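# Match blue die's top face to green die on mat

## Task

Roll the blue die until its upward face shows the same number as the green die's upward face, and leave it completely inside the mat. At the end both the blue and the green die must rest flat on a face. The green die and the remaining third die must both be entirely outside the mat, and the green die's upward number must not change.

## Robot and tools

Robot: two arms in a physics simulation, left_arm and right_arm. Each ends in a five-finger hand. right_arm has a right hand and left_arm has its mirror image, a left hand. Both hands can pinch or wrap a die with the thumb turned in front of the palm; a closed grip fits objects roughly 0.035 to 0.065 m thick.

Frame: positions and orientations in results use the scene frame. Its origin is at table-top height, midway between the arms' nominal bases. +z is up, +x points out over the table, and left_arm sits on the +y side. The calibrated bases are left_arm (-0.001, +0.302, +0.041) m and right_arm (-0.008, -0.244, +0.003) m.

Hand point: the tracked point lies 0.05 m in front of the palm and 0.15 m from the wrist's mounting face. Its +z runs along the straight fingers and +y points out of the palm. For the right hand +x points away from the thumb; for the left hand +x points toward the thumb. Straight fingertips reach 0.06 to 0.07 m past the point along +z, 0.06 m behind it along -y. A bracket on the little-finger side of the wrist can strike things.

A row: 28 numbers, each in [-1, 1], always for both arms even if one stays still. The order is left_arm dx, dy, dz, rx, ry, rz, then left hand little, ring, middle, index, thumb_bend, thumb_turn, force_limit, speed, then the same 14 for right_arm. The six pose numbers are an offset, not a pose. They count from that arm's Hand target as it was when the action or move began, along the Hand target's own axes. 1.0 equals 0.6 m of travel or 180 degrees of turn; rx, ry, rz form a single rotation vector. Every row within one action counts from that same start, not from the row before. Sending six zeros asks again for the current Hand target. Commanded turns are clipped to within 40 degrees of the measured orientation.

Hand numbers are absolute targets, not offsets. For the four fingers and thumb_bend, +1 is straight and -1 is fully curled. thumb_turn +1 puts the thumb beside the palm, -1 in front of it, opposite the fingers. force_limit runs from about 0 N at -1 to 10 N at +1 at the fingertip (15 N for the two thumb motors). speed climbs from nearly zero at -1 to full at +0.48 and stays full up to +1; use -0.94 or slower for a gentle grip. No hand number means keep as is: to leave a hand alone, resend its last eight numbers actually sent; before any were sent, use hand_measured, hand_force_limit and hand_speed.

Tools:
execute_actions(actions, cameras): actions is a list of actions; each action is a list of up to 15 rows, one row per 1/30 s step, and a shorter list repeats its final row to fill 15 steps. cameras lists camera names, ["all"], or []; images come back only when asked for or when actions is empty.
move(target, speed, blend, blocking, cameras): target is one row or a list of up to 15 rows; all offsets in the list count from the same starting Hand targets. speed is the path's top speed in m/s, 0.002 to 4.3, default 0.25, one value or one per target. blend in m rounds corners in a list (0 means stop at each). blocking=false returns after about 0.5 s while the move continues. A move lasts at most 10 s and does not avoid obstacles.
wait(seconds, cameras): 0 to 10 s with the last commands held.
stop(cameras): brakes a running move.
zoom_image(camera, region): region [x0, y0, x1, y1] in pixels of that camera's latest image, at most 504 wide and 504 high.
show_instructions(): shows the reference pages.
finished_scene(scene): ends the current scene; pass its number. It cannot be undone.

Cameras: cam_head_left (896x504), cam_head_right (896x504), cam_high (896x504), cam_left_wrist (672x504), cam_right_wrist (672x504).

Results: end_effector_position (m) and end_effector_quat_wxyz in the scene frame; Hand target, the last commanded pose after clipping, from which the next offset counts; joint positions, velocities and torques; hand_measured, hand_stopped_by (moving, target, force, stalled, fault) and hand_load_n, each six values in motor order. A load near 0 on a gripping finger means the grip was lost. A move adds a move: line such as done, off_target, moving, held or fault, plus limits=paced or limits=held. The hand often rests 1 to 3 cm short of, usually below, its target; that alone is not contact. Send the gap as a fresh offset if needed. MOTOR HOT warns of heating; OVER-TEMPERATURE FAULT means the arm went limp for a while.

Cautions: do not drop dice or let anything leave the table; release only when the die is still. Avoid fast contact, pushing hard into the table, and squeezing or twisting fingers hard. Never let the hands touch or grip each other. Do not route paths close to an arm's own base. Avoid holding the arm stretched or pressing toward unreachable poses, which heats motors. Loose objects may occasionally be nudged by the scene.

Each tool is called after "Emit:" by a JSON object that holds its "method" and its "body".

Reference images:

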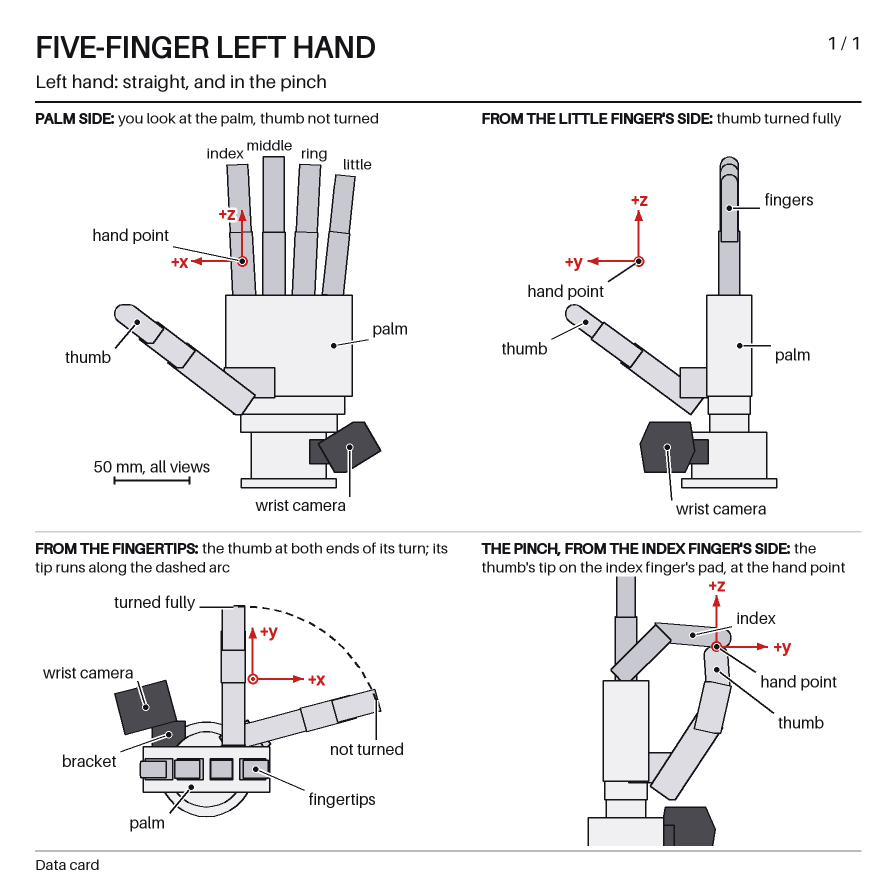

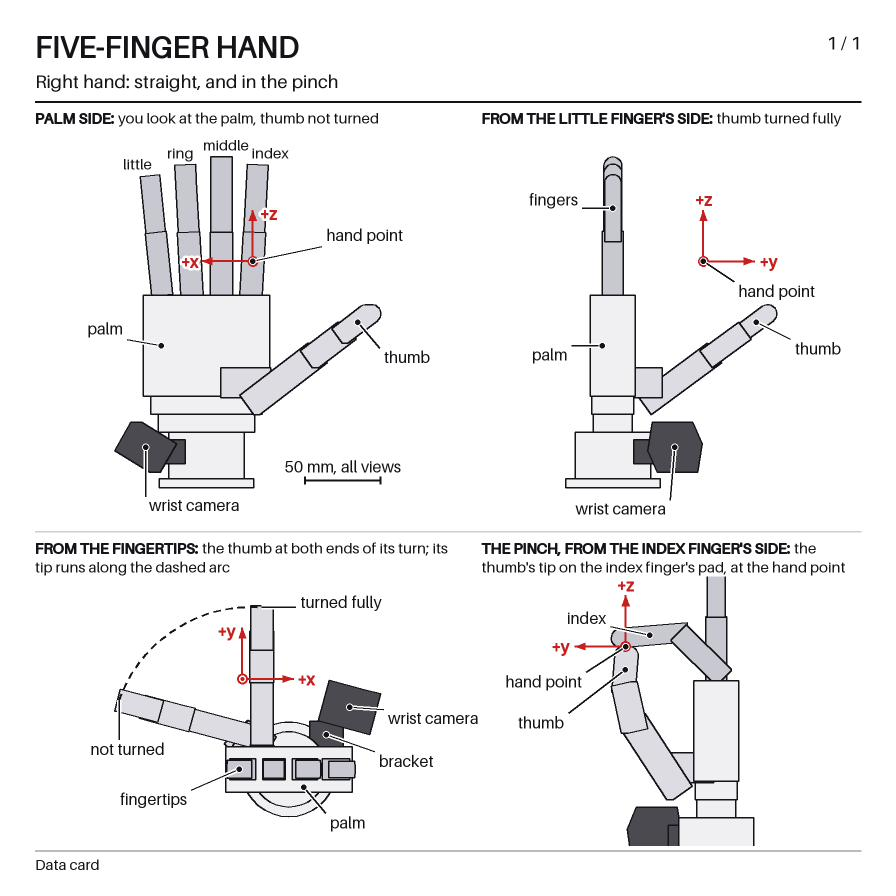

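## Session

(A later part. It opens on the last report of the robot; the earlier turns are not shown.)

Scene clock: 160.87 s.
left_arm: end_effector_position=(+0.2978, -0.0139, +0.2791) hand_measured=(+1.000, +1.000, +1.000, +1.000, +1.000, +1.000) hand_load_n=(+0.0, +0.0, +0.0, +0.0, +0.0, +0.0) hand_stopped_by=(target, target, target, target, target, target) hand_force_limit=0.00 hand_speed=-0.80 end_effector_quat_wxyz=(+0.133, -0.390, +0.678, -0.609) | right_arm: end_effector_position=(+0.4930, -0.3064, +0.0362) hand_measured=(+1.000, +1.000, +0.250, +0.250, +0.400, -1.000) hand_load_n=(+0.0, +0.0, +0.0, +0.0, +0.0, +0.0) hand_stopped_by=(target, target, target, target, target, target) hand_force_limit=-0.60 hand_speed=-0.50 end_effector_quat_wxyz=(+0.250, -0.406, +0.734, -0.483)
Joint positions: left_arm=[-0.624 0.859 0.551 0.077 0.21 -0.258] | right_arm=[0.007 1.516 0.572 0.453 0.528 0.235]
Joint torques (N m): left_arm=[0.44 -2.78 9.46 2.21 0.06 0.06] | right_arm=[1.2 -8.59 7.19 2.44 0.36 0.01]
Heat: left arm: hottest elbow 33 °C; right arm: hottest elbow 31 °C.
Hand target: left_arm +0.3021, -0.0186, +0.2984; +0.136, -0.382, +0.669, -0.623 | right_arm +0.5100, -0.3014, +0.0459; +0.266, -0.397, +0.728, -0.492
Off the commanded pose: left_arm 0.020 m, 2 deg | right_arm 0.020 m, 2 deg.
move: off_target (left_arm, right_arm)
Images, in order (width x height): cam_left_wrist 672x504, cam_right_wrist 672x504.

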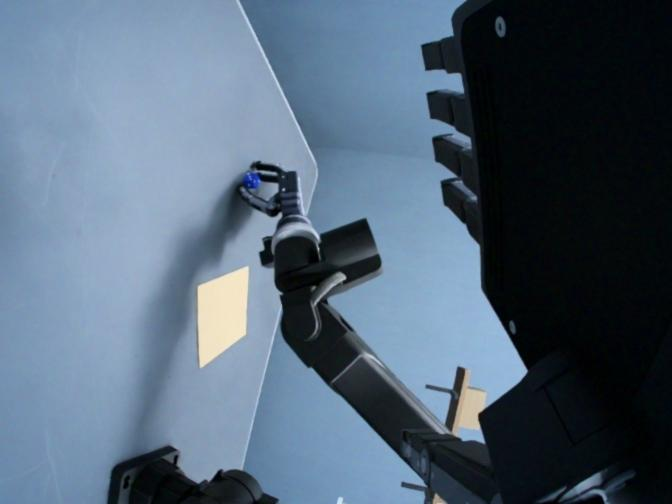

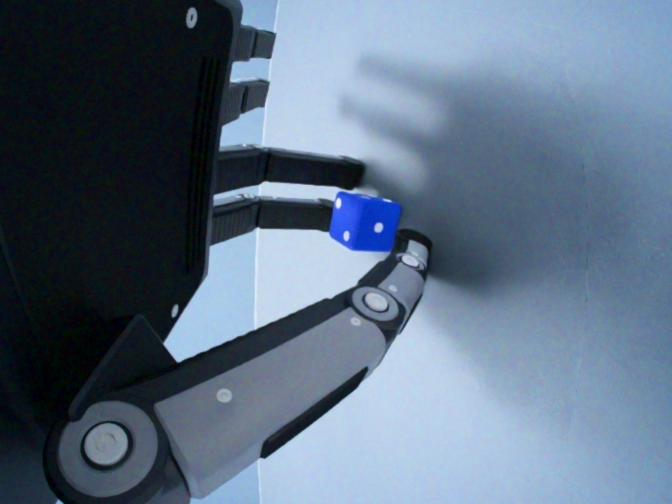

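Emit:
{"method": "move", "body": {"target": [0,0,0,0,0,0,1,1,1,1,1,1,0,-0.8,0,0,0,0,0,0,1,1,0.25,0.25,0.2,-1,-0.7,-0.8], "speed": 0.05, "cameras": ["cam_right_wrist","cam_left_wrist"]}}

Emit:
{"method": "zoom_image", "body": {"camera": "cam_right_wrist", "region": [300, 150, 500, 300]}}

Emit:
{"method": "zoom_image", "body": {"camera": "cam_left_wrist", "region": [200, 120, 350, 230]}}

Scene clock: 168.30 s.
left_arm: end_effector_position=(+0.2978, -0.0139, +0.2791) hand_measured=(+1.000, +1.000, +1.000, +1.000, +1.000, +1.000) hand_load_n=(+0.0, +0.0, +0.0, +0.0, +0.0, +0.0) hand_stopped_by=(target, target, target, target, target, target) hand_force_limit=0.00 hand_speed=-0.80 end_effector_quat_wxyz=(+0.133, -0.390, +0.678, -0.609) | right_arm: end_effector_position=(+0.4930, -0.3064, +0.0362) hand_measured=(+1.000, +1.000, +0.250, +0.250, +0.200, -1.000) hand_load_n=(+0.0, +0.0, +0.0, +0.0, +0.0, +0.0) hand_stopped_by=(target, target, target, target, target, target) hand_force_limit=-0.70 hand_speed=-0.80 end_effector_quat_wxyz=(+0.250, -0.406, +0.734, -0.483)
Joint positions: left_arm=[-0.624 0.859 0.551 0.077 0.21 -0.258] | right_arm=[0.007 1.516 0.572 0.453 0.528 0.235]
Joint torques (N m): left_arm=[0.5 -2.73 9.47 2.21 0.06 0.06] | right_arm=[1.2 -8.47 7.2 2.48 0.37 0.01]
Heat: left arm: hottest elbow 33 °C; right arm: hottest elbow 31 °C.
Hand target: left_arm +0.3021, -0.0186, +0.2984; +0.136, -0.382, +0.669, -0.623 | right_arm +0.5100, -0.3014, +0.0459; +0.266, -0.397, +0.728, -0.492
Off the commanded pose: left_arm 0.020 m, 2 deg | right_arm 0.020 m, 2 deg.
move: off_target (left_arm, right_arm)
Images, in order (width x height): cam_left_wrist 672x504, cam_right_wrist 672x504.

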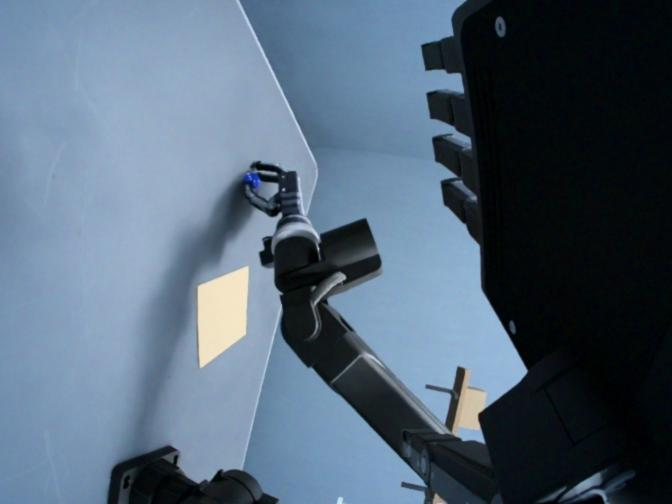

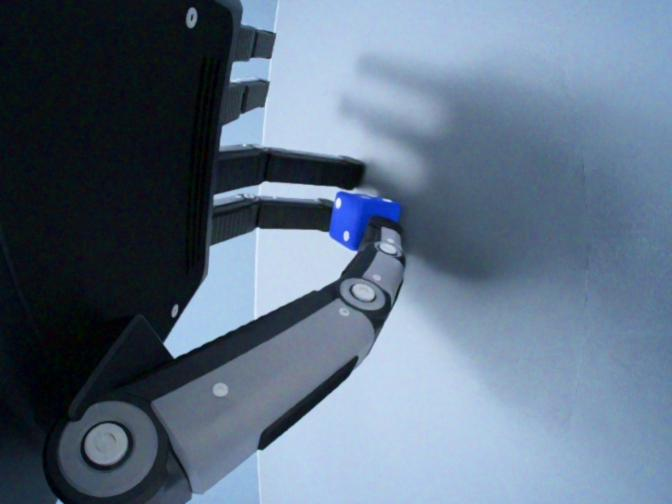

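Scaled by 2.520 from the camera's 672x504 image, which has a finer 960x720 frame.

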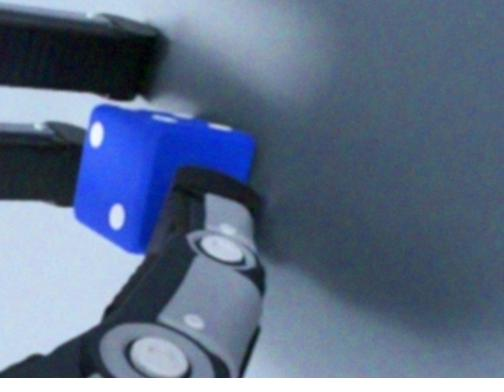

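Scaled by 3.360 from the camera's 672x504 image, which has a finer 960x720 frame.

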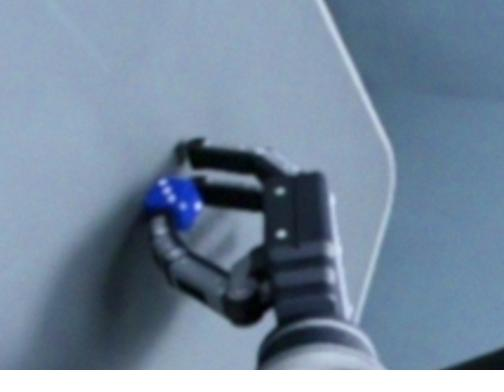

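Emit:
{"method": "move", "body": {"target": [0,0,0,0,0,0,1,1,1,1,1,1,0,-0.8,0,0,0,0,0,0,1,1,-0.1,-0.1,0.2,-1,-0.7,-0.88], "speed": 0.05, "cameras": ["cam_right_wrist","cam_left_wrist"]}}

Emit:
{"method": "zoom_image", "body": {"camera": "cam_right_wrist", "region": [300, 150, 500, 300]}}

Emit:
{"method": "zoom_image", "body": {"camera": "cam_left_wrist", "region": [200, 120, 350, 230]}}

Scene clock: 171.03 s.
left_arm: end_effector_position=(+0.2978, -0.0139, +0.2791) hand_measured=(+1.000, +1.000, +1.000, +1.000, +1.000, +1.000) hand_load_n=(+0.0, +0.0, -0.5, +0.0, +0.0, -0.5) hand_stopped_by=(target, target, target, target, target, target) hand_force_limit=0.00 hand_speed=-0.80 end_effector_quat_wxyz=(+0.133, -0.390, +0.678, -0.609) | right_arm: end_effector_position=(+0.4938, -0.3064, +0.0372) hand_measured=(+1.000, +1.000, +0.028, +0.008, +0.200, -1.000) hand_load_n=(+0.0, +0.0, +3.0, +6.0, +4.0, -0.5) hand_stopped_by=(target, target, force, force, target, target) hand_force_limit=-0.70 hand_speed=-0.88 end_effector_quat_wxyz=(+0.252, -0.405, +0.734, -0.484)
Joint positions: left_arm=[-0.624 0.859 0.551 0.077 0.21 -0.258] | right_arm=[0.007 1.516 0.572 0.458 0.528 0.235]
Joint torques (N m): left_arm=[0.44 -2.78 9.47 2.21 0.06 0.05] | right_arm=[1.2 -8.47 7.19 2.32 0.36 0]
Heat: left arm: hottest elbow 33 °C; right arm: hottest elbow 31 °C.
Hand target: left_arm +0.3021, -0.0186, +0.2984; +0.136, -0.382, +0.669, -0.623 | right_arm +0.5100, -0.3014, +0.0459; +0.266, -0.397, +0.728, -0.492
Off the commanded pose: left_arm 0.020 m, 2 deg | right_arm 0.019 m, 2 deg.
move: off_target (left_arm, right_arm)
Images, in order (width x height): cam_left_wrist 672x504, cam_right_wrist 672x504.

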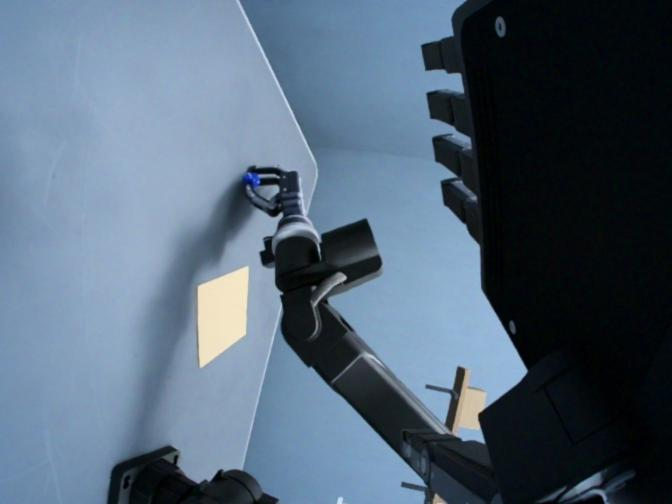

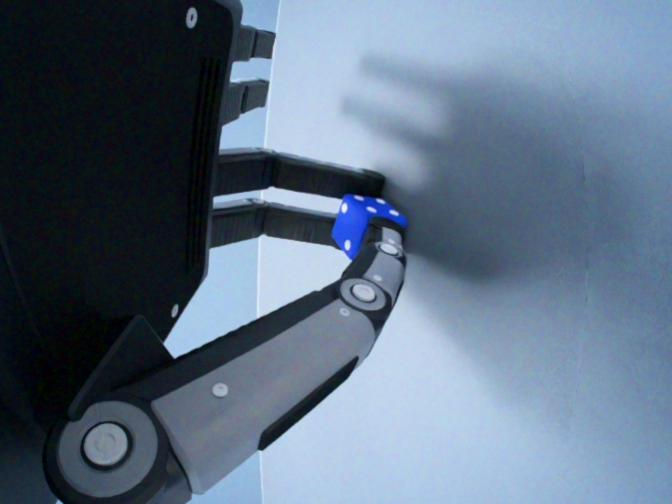

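Scaled by 2.520 from the camera's 672x504 image, which has a finer 960x720 frame.

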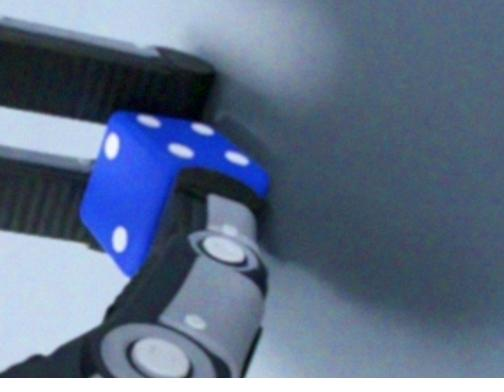

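Scaled by 3.360 from the camera's 672x504 image, which has a finer 960x720 frame.

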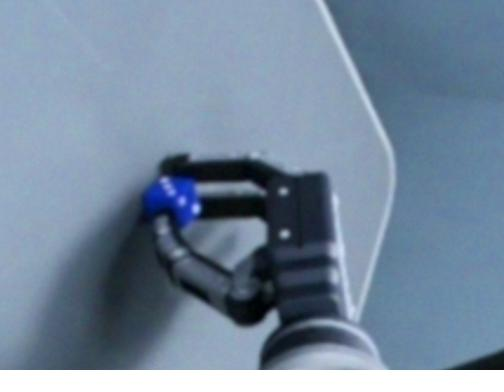

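Emit:
{"method": "move", "body": {"target": [0,0,0,0,0,0,1,1,1,1,1,1,0,-0.8,0,-0.0773,-0.0313,0,0,0,1,1,-0.1,-0.1,0.2,-1,-0.7,-0.88], "speed": 0.1, "cameras": ["cam_right_wrist","cam_left_wrist","cam_high"]}}

Emit:
{"method": "zoom_image", "body": {"camera": "cam_right_wrist", "region": [300, 150, 500, 300]}}

Emit:
{"method": "zoom_image", "body": {"camera": "cam_left_wrist", "region": [200, 120, 350, 230]}}

Scene clock: 173.93 s.
left_arm: end_effector_position=(+0.2978, -0.0139, +0.2791) hand_measured=(+1.000, +1.000, +1.000, +1.000, +1.000, +1.000) hand_load_n=(+0.0, +0.0, +0.0, +0.0, +0.0, +0.0) hand_stopped_by=(target, target, target, target, target, target) hand_force_limit=0.00 hand_speed=-0.80 end_effector_quat_wxyz=(+0.133, -0.390, +0.678, -0.609) | right_arm: end_effector_position=(+0.4928, -0.3064, +0.0719) hand_measured=(+1.000, +1.000, +0.028, +0.008, +0.200, -1.000) hand_load_n=(+0.0, +0.0, +2.5, +5.5, +4.0, -0.5) hand_stopped_by=(target, target, force, force, target, target) hand_force_limit=-0.70 hand_speed=-0.88 end_effector_quat_wxyz=(+0.249, -0.407, +0.735, -0.483)
Joint positions: left_arm=[-0.624 0.859 0.551 0.077 0.21 -0.258] | right_arm=[0.007 1.413 0.606 0.312 0.528 0.235]
Joint torques (N m): left_arm=[0.5 -2.73 9.46 2.21 0.06 0.06] | right_arm=[1.2 -10.75 8.96 1.02 0.36 0]
Heat: left arm: hottest elbow 33 °C; right arm: hottest elbow 31 °C.
Hand target: left_arm +0.3021, -0.0186, +0.2984; +0.136, -0.382, +0.669, -0.623 | right_arm +0.5101, -0.3012, +0.0961; +0.266, -0.397, +0.728, -0.492
Off the commanded pose: left_arm 0.020 m, 2 deg | right_arm 0.030 m, 3 deg.
move: off_target (left_arm, right_arm)
Images, in order (width x height): cam_high 896x504, cam_left_wrist 672x504, cam_right_wrist 672x504.

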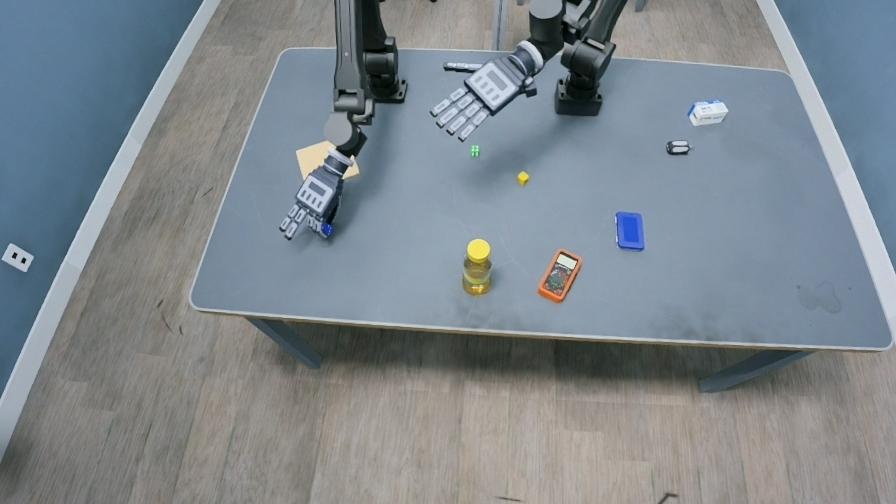

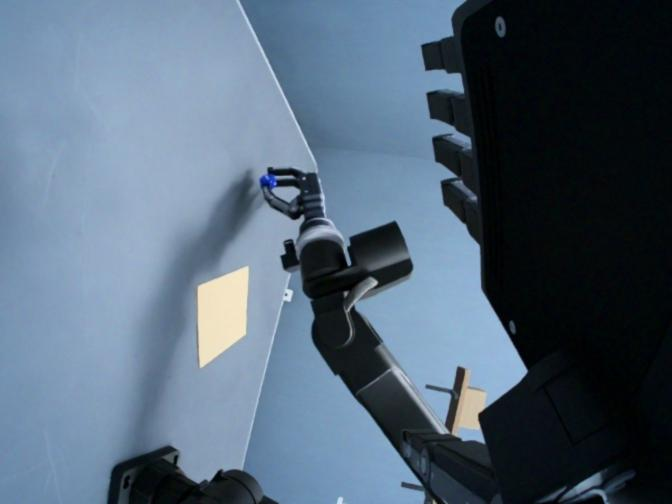

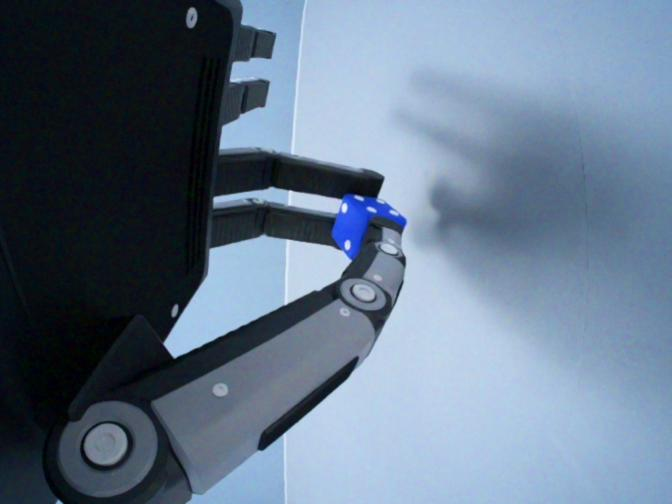

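Scaled by 2.520 from the camera's 672x504 image, which has a finer 960x720 frame.

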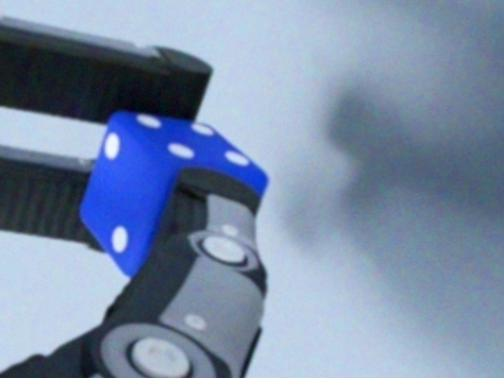

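Scaled by 3.360 from the camera's 672x504 image, which has a finer 960x720 frame.

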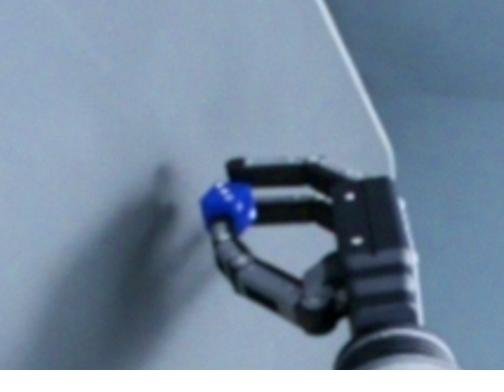

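Emit:
{"method": "move", "body": {"target": [0,0,0,0,0,0,1,1,1,1,1,1,0,-0.8,0.1613,0.018,-0.3067,0.1117,-0.0064,-0.4085,1,1,-0.1,-0.1,0.2,-1,-0.7,-0.88], "speed": 0.25, "cameras": ["all"]}}

Emit:
{"method": "zoom_image", "body": {"camera": "cam_right_wrist", "region": [300, 150, 500, 300]}}

Emit:
{"method": "zoom_image", "body": {"camera": "cam_high", "region": [270, 100, 390, 190]}}

Emit:
{"method": "zoom_image", "body": {"camera": "cam_left_wrist", "region": [180, 200, 330, 350]}}

Scene clock: 189.27 s.
left_arm: end_effector_position=(+0.2978, -0.0139, +0.2791) hand_measured=(+1.000, +1.000, +1.000, +1.000, +1.000, +1.000) hand_load_n=(+0.0, +0.0, +0.0, +0.0, +0.0, -0.5) hand_stopped_by=(target, target, target, target, target, target) hand_force_limit=0.00 hand_speed=-0.80 end_effector_quat_wxyz=(+0.133, -0.390, +0.678, -0.609) | right_arm: end_effector_position=(+0.3111, -0.2896, +0.1497) hand_measured=(+1.000, +1.000, +0.028, +0.008, +0.200, -1.000) hand_load_n=(+0.0, +0.0, +2.5, +6.0, +4.0, -0.5) hand_stopped_by=(target, target, force, force, target, target) hand_force_limit=-0.70 hand_speed=-0.88 end_effector_quat_wxyz=(+0.011, +0.707, -0.259, +0.658)
Joint positions: left_arm=[-0.624 0.859 0.551 0.077 0.21 -0.258] | right_arm=[0.393 0.673 0.167 0.323 0.741 -1.111]
Joint torques (N m): left_arm=[0.5 -2.78 9.46 2.21 0.06 0.06] | right_arm=[1.2 -1.32 7.94 1.07 0.29 -0.22]
Heat: left arm: hottest elbow 33 °C; right arm: hottest elbow 31 °C.
Hand target: left_arm +0.3021, -0.0186, +0.2984; +0.136, -0.382, +0.669, -0.623 | right_arm +0.3108, -0.2874, +0.1550; +0.012, +0.707, -0.254, +0.661
Off the commanded pose: left_arm 0.020 m, 2 deg | right_arm 0.006 m, 1 deg.
move: off_target (left_arm)

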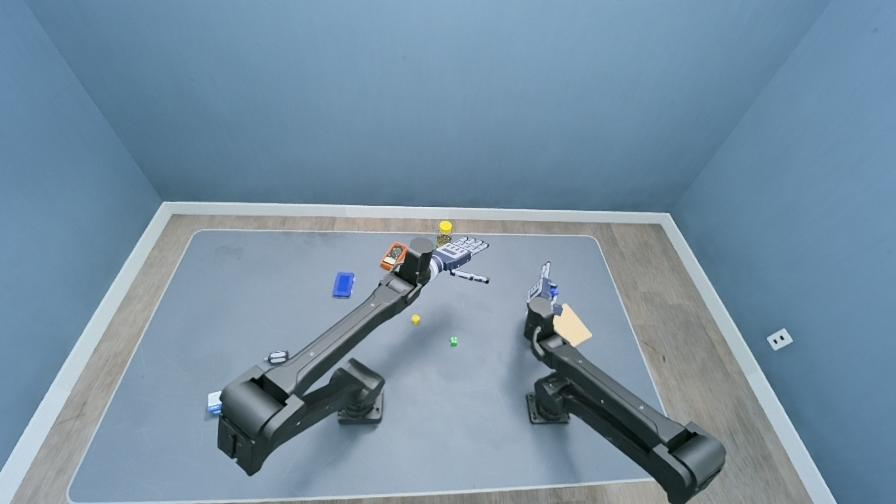

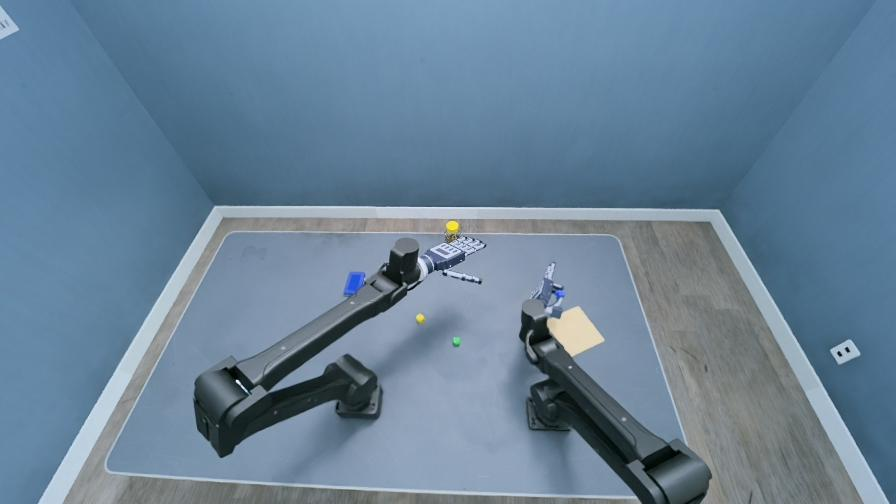

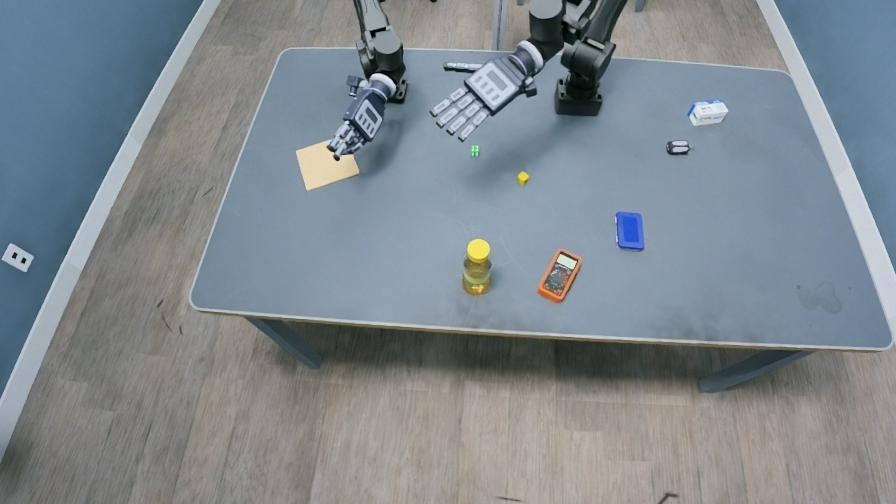

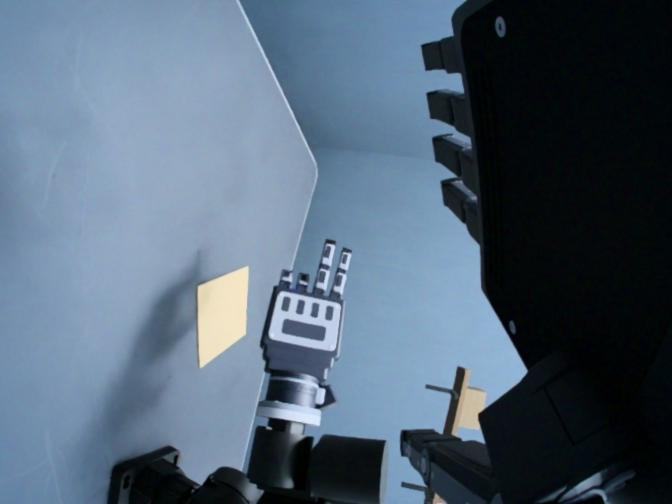

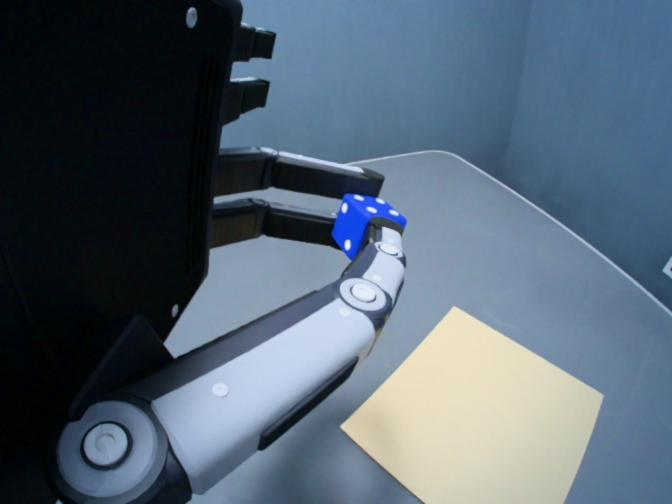

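Scaled by 2.520 from the camera's 672x504 image, which has a finer 960x720 frame.

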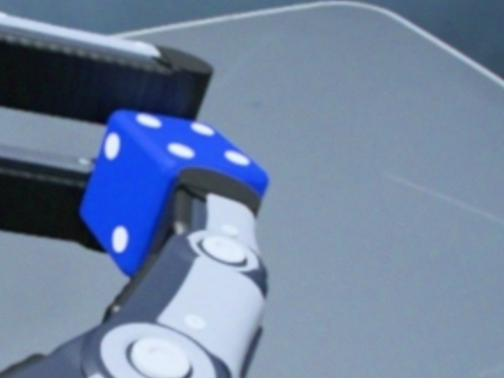

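Scaled by 4.200 from the camera's 896x504 image, which has a finer 1280x720 frame.

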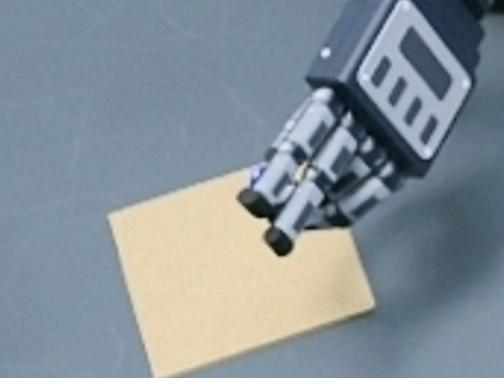

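Scaled by 3.360 from the camera's 672x504 image, which has a finer 960x720 frame.

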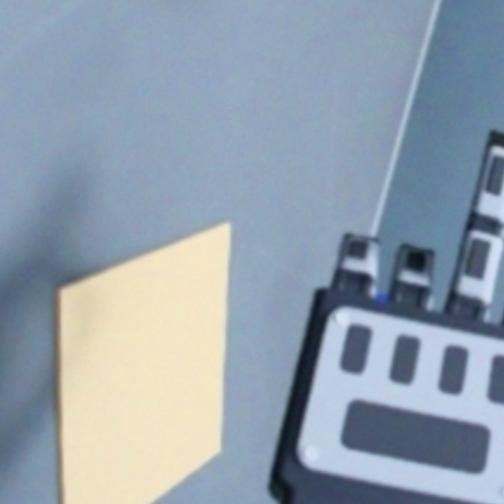

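Emit:
{"method": "move", "body": {"target": [0,0,0,0,0,0,1,1,1,1,1,1,0,-0.8,-0.152,0.0607,-0.0025,0,0,0,1,1,-0.1,-0.1,0.2,-1,-0.7,-0.88], "speed": 0.12, "cameras": ["all"]}}

Emit:
{"method": "zoom_image", "body": {"camera": "cam_high", "region": [270, 100, 390, 190]}}

Emit:
{"method": "zoom_image", "body": {"camera": "cam_left_wrist", "region": [150, 200, 350, 400]}}

Scene clock: 195.37 s.
left_arm: end_effector_position=(+0.2978, -0.0139, +0.2791) hand_measured=(+1.000, +1.000, +1.000, +1.000, +1.000, +1.000) hand_load_n=(+0.0, +0.0, +0.0, +0.0, +0.0, +0.0) hand_stopped_by=(target, target, target, target, target, target) hand_force_limit=0.00 hand_speed=-0.80 end_effector_quat_wxyz=(+0.133, -0.390, +0.678, -0.609) | right_arm: end_effector_position=(+0.2911, -0.2939, +0.0837) hand_measured=(+1.000, +1.000, +0.028, +0.008, +0.200, -1.000) hand_load_n=(+0.0, +0.0, +2.5, +6.0, +4.0, -0.5) hand_stopped_by=(target, target, force, force, target, target) hand_force_limit=-0.70 hand_speed=-0.88 end_effector_quat_wxyz=(+0.020, +0.726, -0.251, +0.639)
Joint positions: left_arm=[-0.624 0.859 0.551 0.077 0.21 -0.258] | right_arm=[0.406 0.874 0.036 0.589 0.744 -1.099]
Joint torques (N m): left_arm=[0.44 -2.73 9.47 2.19 0.06 0.05] | right_arm=[0.26 -1.79 6.69 1.05 0.24 -0.14]
Heat: left arm: hottest elbow 33 °C; right arm: hottest elbow 31 °C.
Hand target: left_arm +0.3021, -0.0186, +0.2984; +0.136, -0.382, +0.669, -0.623 | right_arm +0.2937, -0.2939, +0.0902; +0.021, +0.722, -0.252, +0.644 (not the last commanded pose)
Off the commanded pose: left_arm 0.020 m, 2 deg | right_arm 0.027 m, 3 deg.
move: held (right_arm; a check stopped the path), off_target (left_arm); limits=held
pose unreachable (right arm): on one or more control steps of this call, first in action 0 (counted from 0), this arm could not follow its commanded pose, so it was not sent that pose on those steps. It may still have moved: this result reports where it is.
cause: moving toward the commanded pose would bring two parts of the arm too close to each other (joints 2 (shoulder) and 3 (elbow) lie between them).

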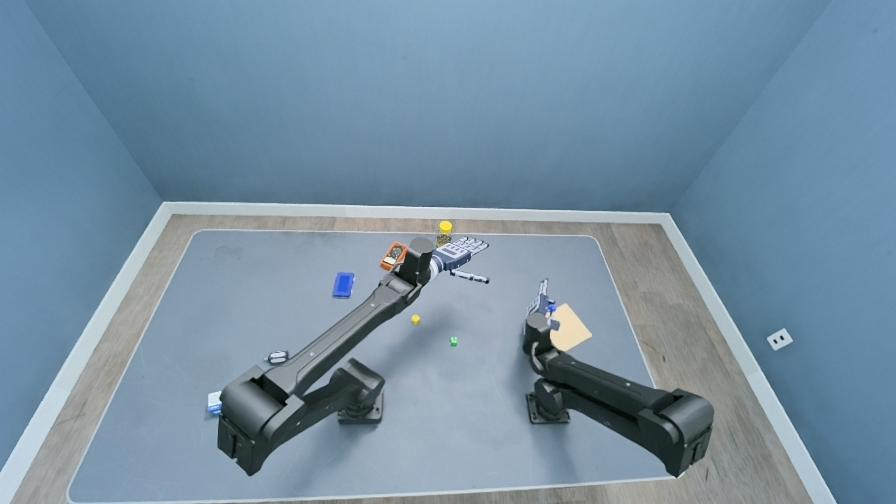

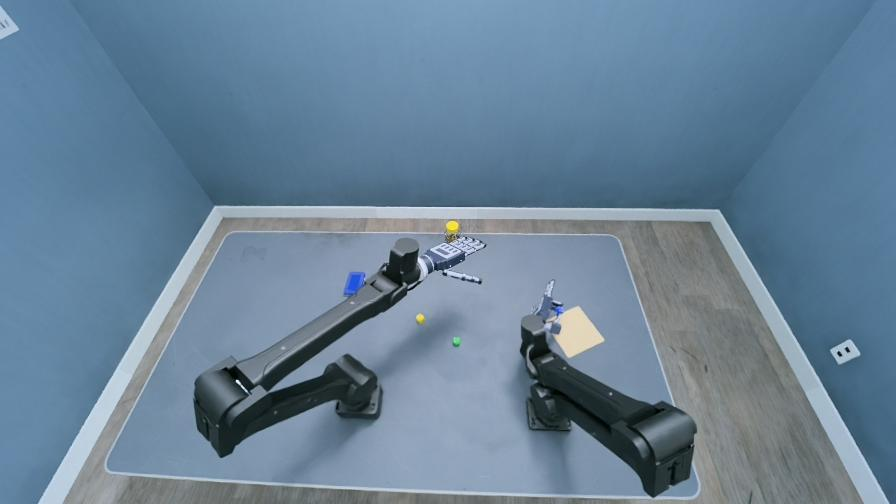

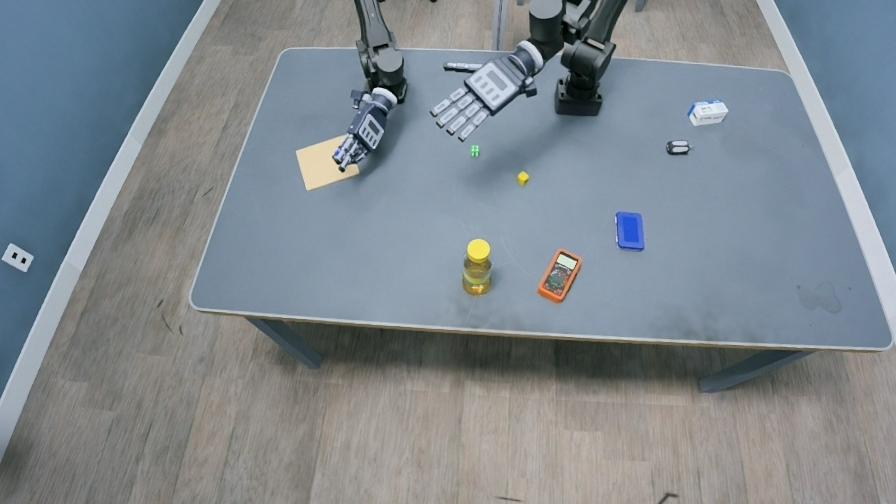

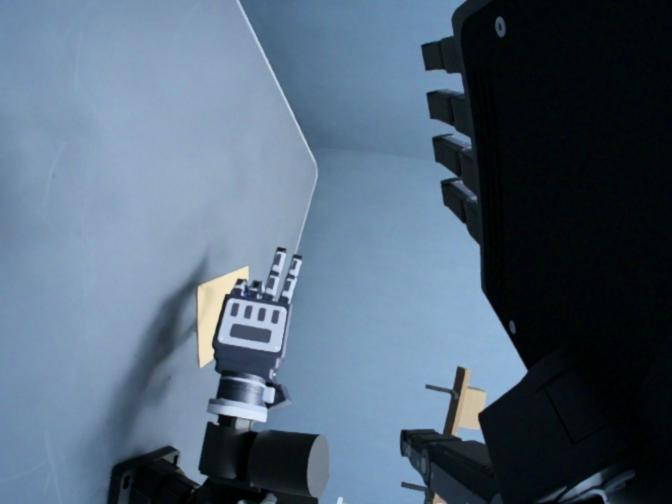

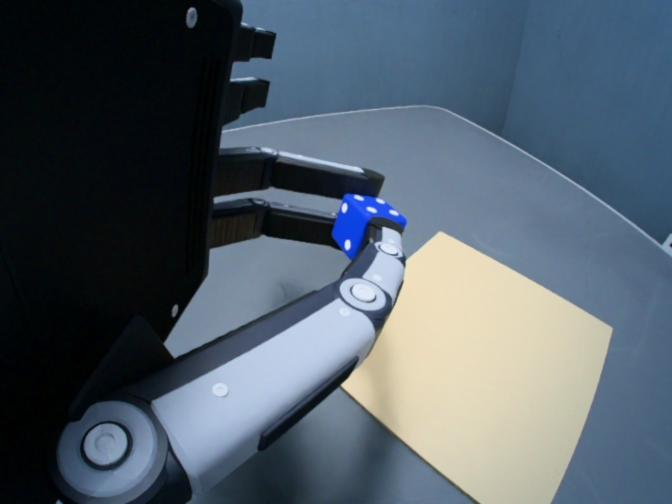

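Scaled by 4.200 from the camera's 896x504 image, which has a finer 1280x720 frame.

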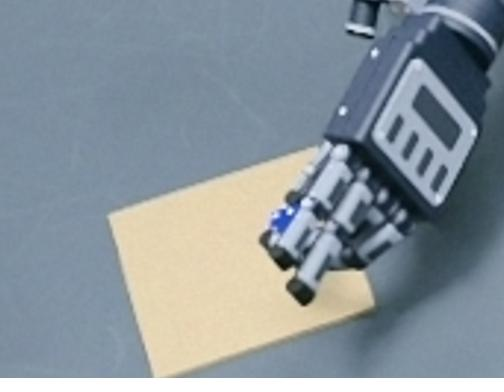

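Scaled by 2.520 from the camera's 672x504 image, which has a finer 960x720 frame.

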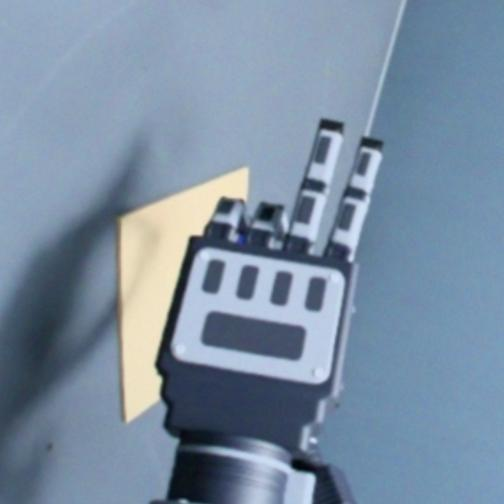

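Emit:
{"method": "move", "body": {"target": [[0,0,0,0,0,0,1,1,1,1,1,1,0,-0.8,0.019,-0.0138,0.0113,-0.1568,0.0490,0.0283,1,1,-0.1,-0.1,0.2,-1,-0.7,-0.88],[0,0,0,0,0,0,1,1,1,1,1,1,0,-0.8,-0.0547,0.0092,0.0245,-0.1568,0.0490,0.0283,1,1,-0.1,-0.1,0.2,-1,-0.7,-0.88]], "speed": 0.12, "blend": 0.01, "cameras": ["all"]}}

Emit:
{"method": "zoom_image", "body": {"camera": "cam_high", "region": [270, 100, 390, 190]}}

Emit:
{"method": "zoom_image", "body": {"camera": "cam_left_wrist", "region": [150, 200, 350, 400]}}

Scene clock: 203.07 s.
left_arm: end_effector_position=(+0.2978, -0.0139, +0.2791) hand_measured=(+1.000, +1.000, +1.000, +1.000, +1.000, +1.000) hand_load_n=(+0.0, +0.0, +0.0, +0.0, +0.0, +0.0) hand_stopped_by=(target, target, target, target, target, target) hand_force_limit=0.00 hand_speed=-0.80 end_effector_quat_wxyz=(+0.133, -0.390, +0.678, -0.609) | right_arm: end_effector_position=(+0.2926, -0.2996, +0.0513) hand_measured=(+1.000, +1.000, +0.028, +0.008, +0.200, -1.000) hand_load_n=(+0.0, +0.0, +2.5, +6.0, +4.0, -0.5) hand_stopped_by=(target, target, force, force, target, target) hand_force_limit=-0.70 hand_speed=-0.88 end_effector_quat_wxyz=(+0.199, +0.644, -0.422, +0.606)
Joint positions: left_arm=[-0.624 0.859 0.551 0.077 0.21 -0.258] | right_arm=[0.494 1.383 0.318 0.28 1.305 -0.539]
Joint torques (N m): left_arm=[0.44 -2.73 9.47 2.21 0.06 0.05] | right_arm=[0.62 -4.6 5.67 1.8 0.85 -0.03]
Heat: left arm: hottest elbow 33 °C; right arm: hottest elbow 32 °C.
Hand target: left_arm +0.3021, -0.0186, +0.2984; +0.136, -0.382, +0.669, -0.623 | right_arm +0.3036, -0.2930, +0.0552; +0.187, +0.632, -0.431, +0.616
Off the commanded pose: left_arm 0.020 m, 2 deg | right_arm 0.013 m, 2 deg.
move: off_target (left_arm, right_arm)

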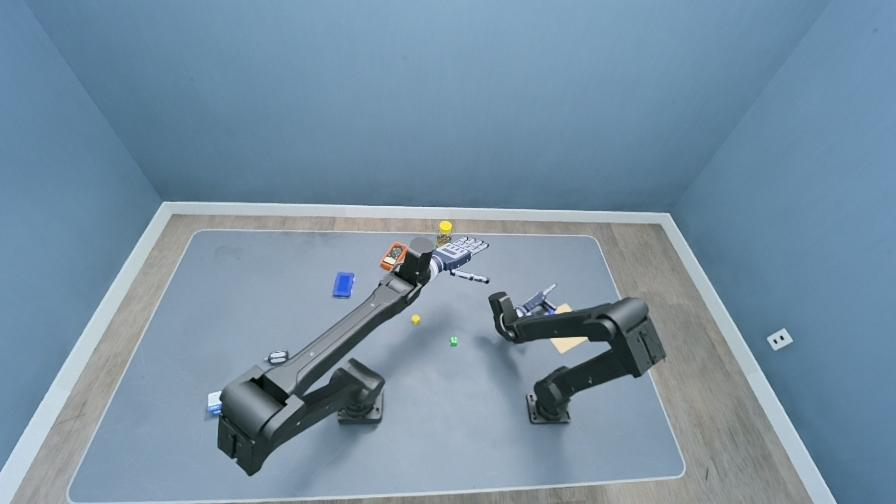

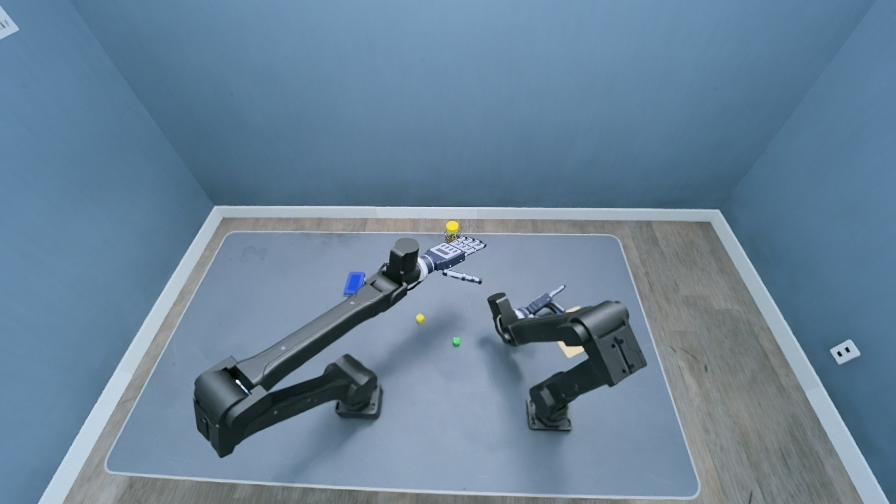

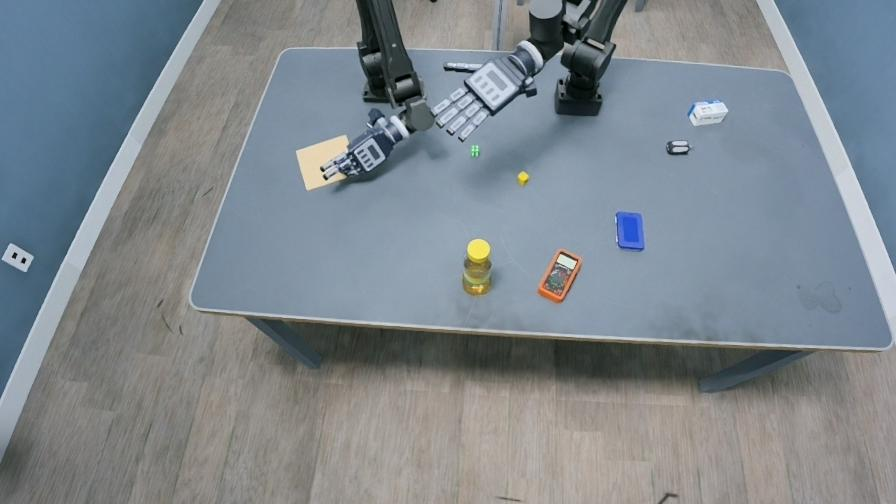

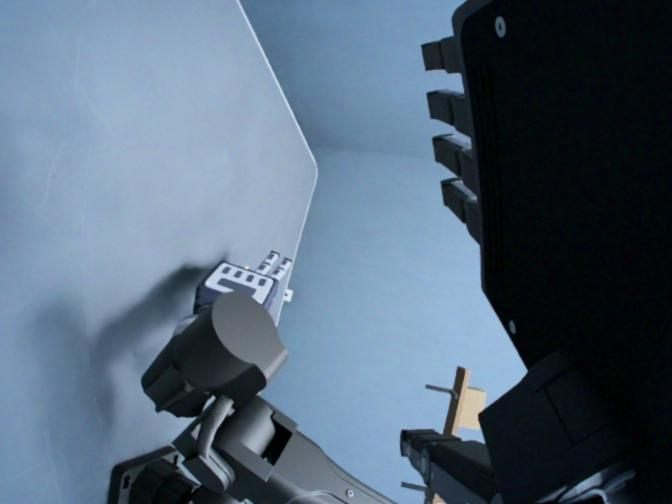

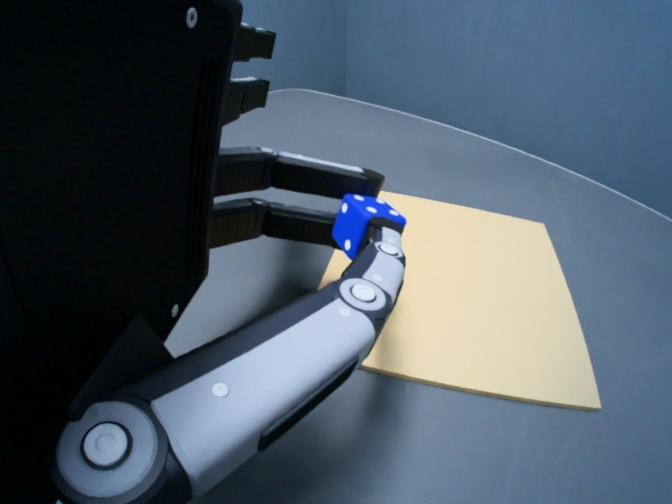

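Scaled by 4.200 from the camera's 896x504 image, which has a finer 1280x720 frame.

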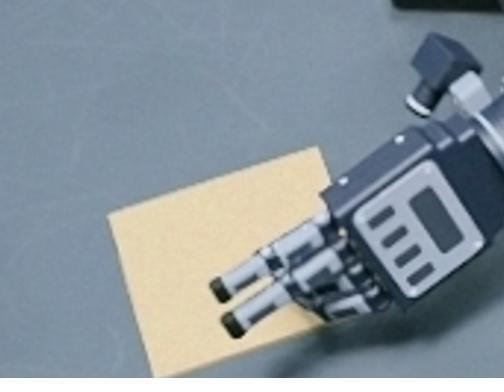

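Scaled by 2.520 from the camera's 672x504 image, which has a finer 960x720 frame.

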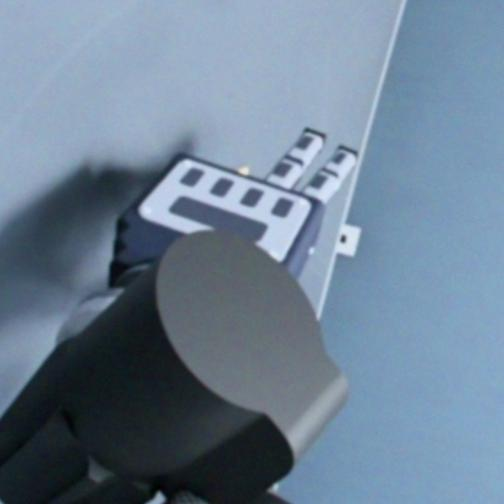

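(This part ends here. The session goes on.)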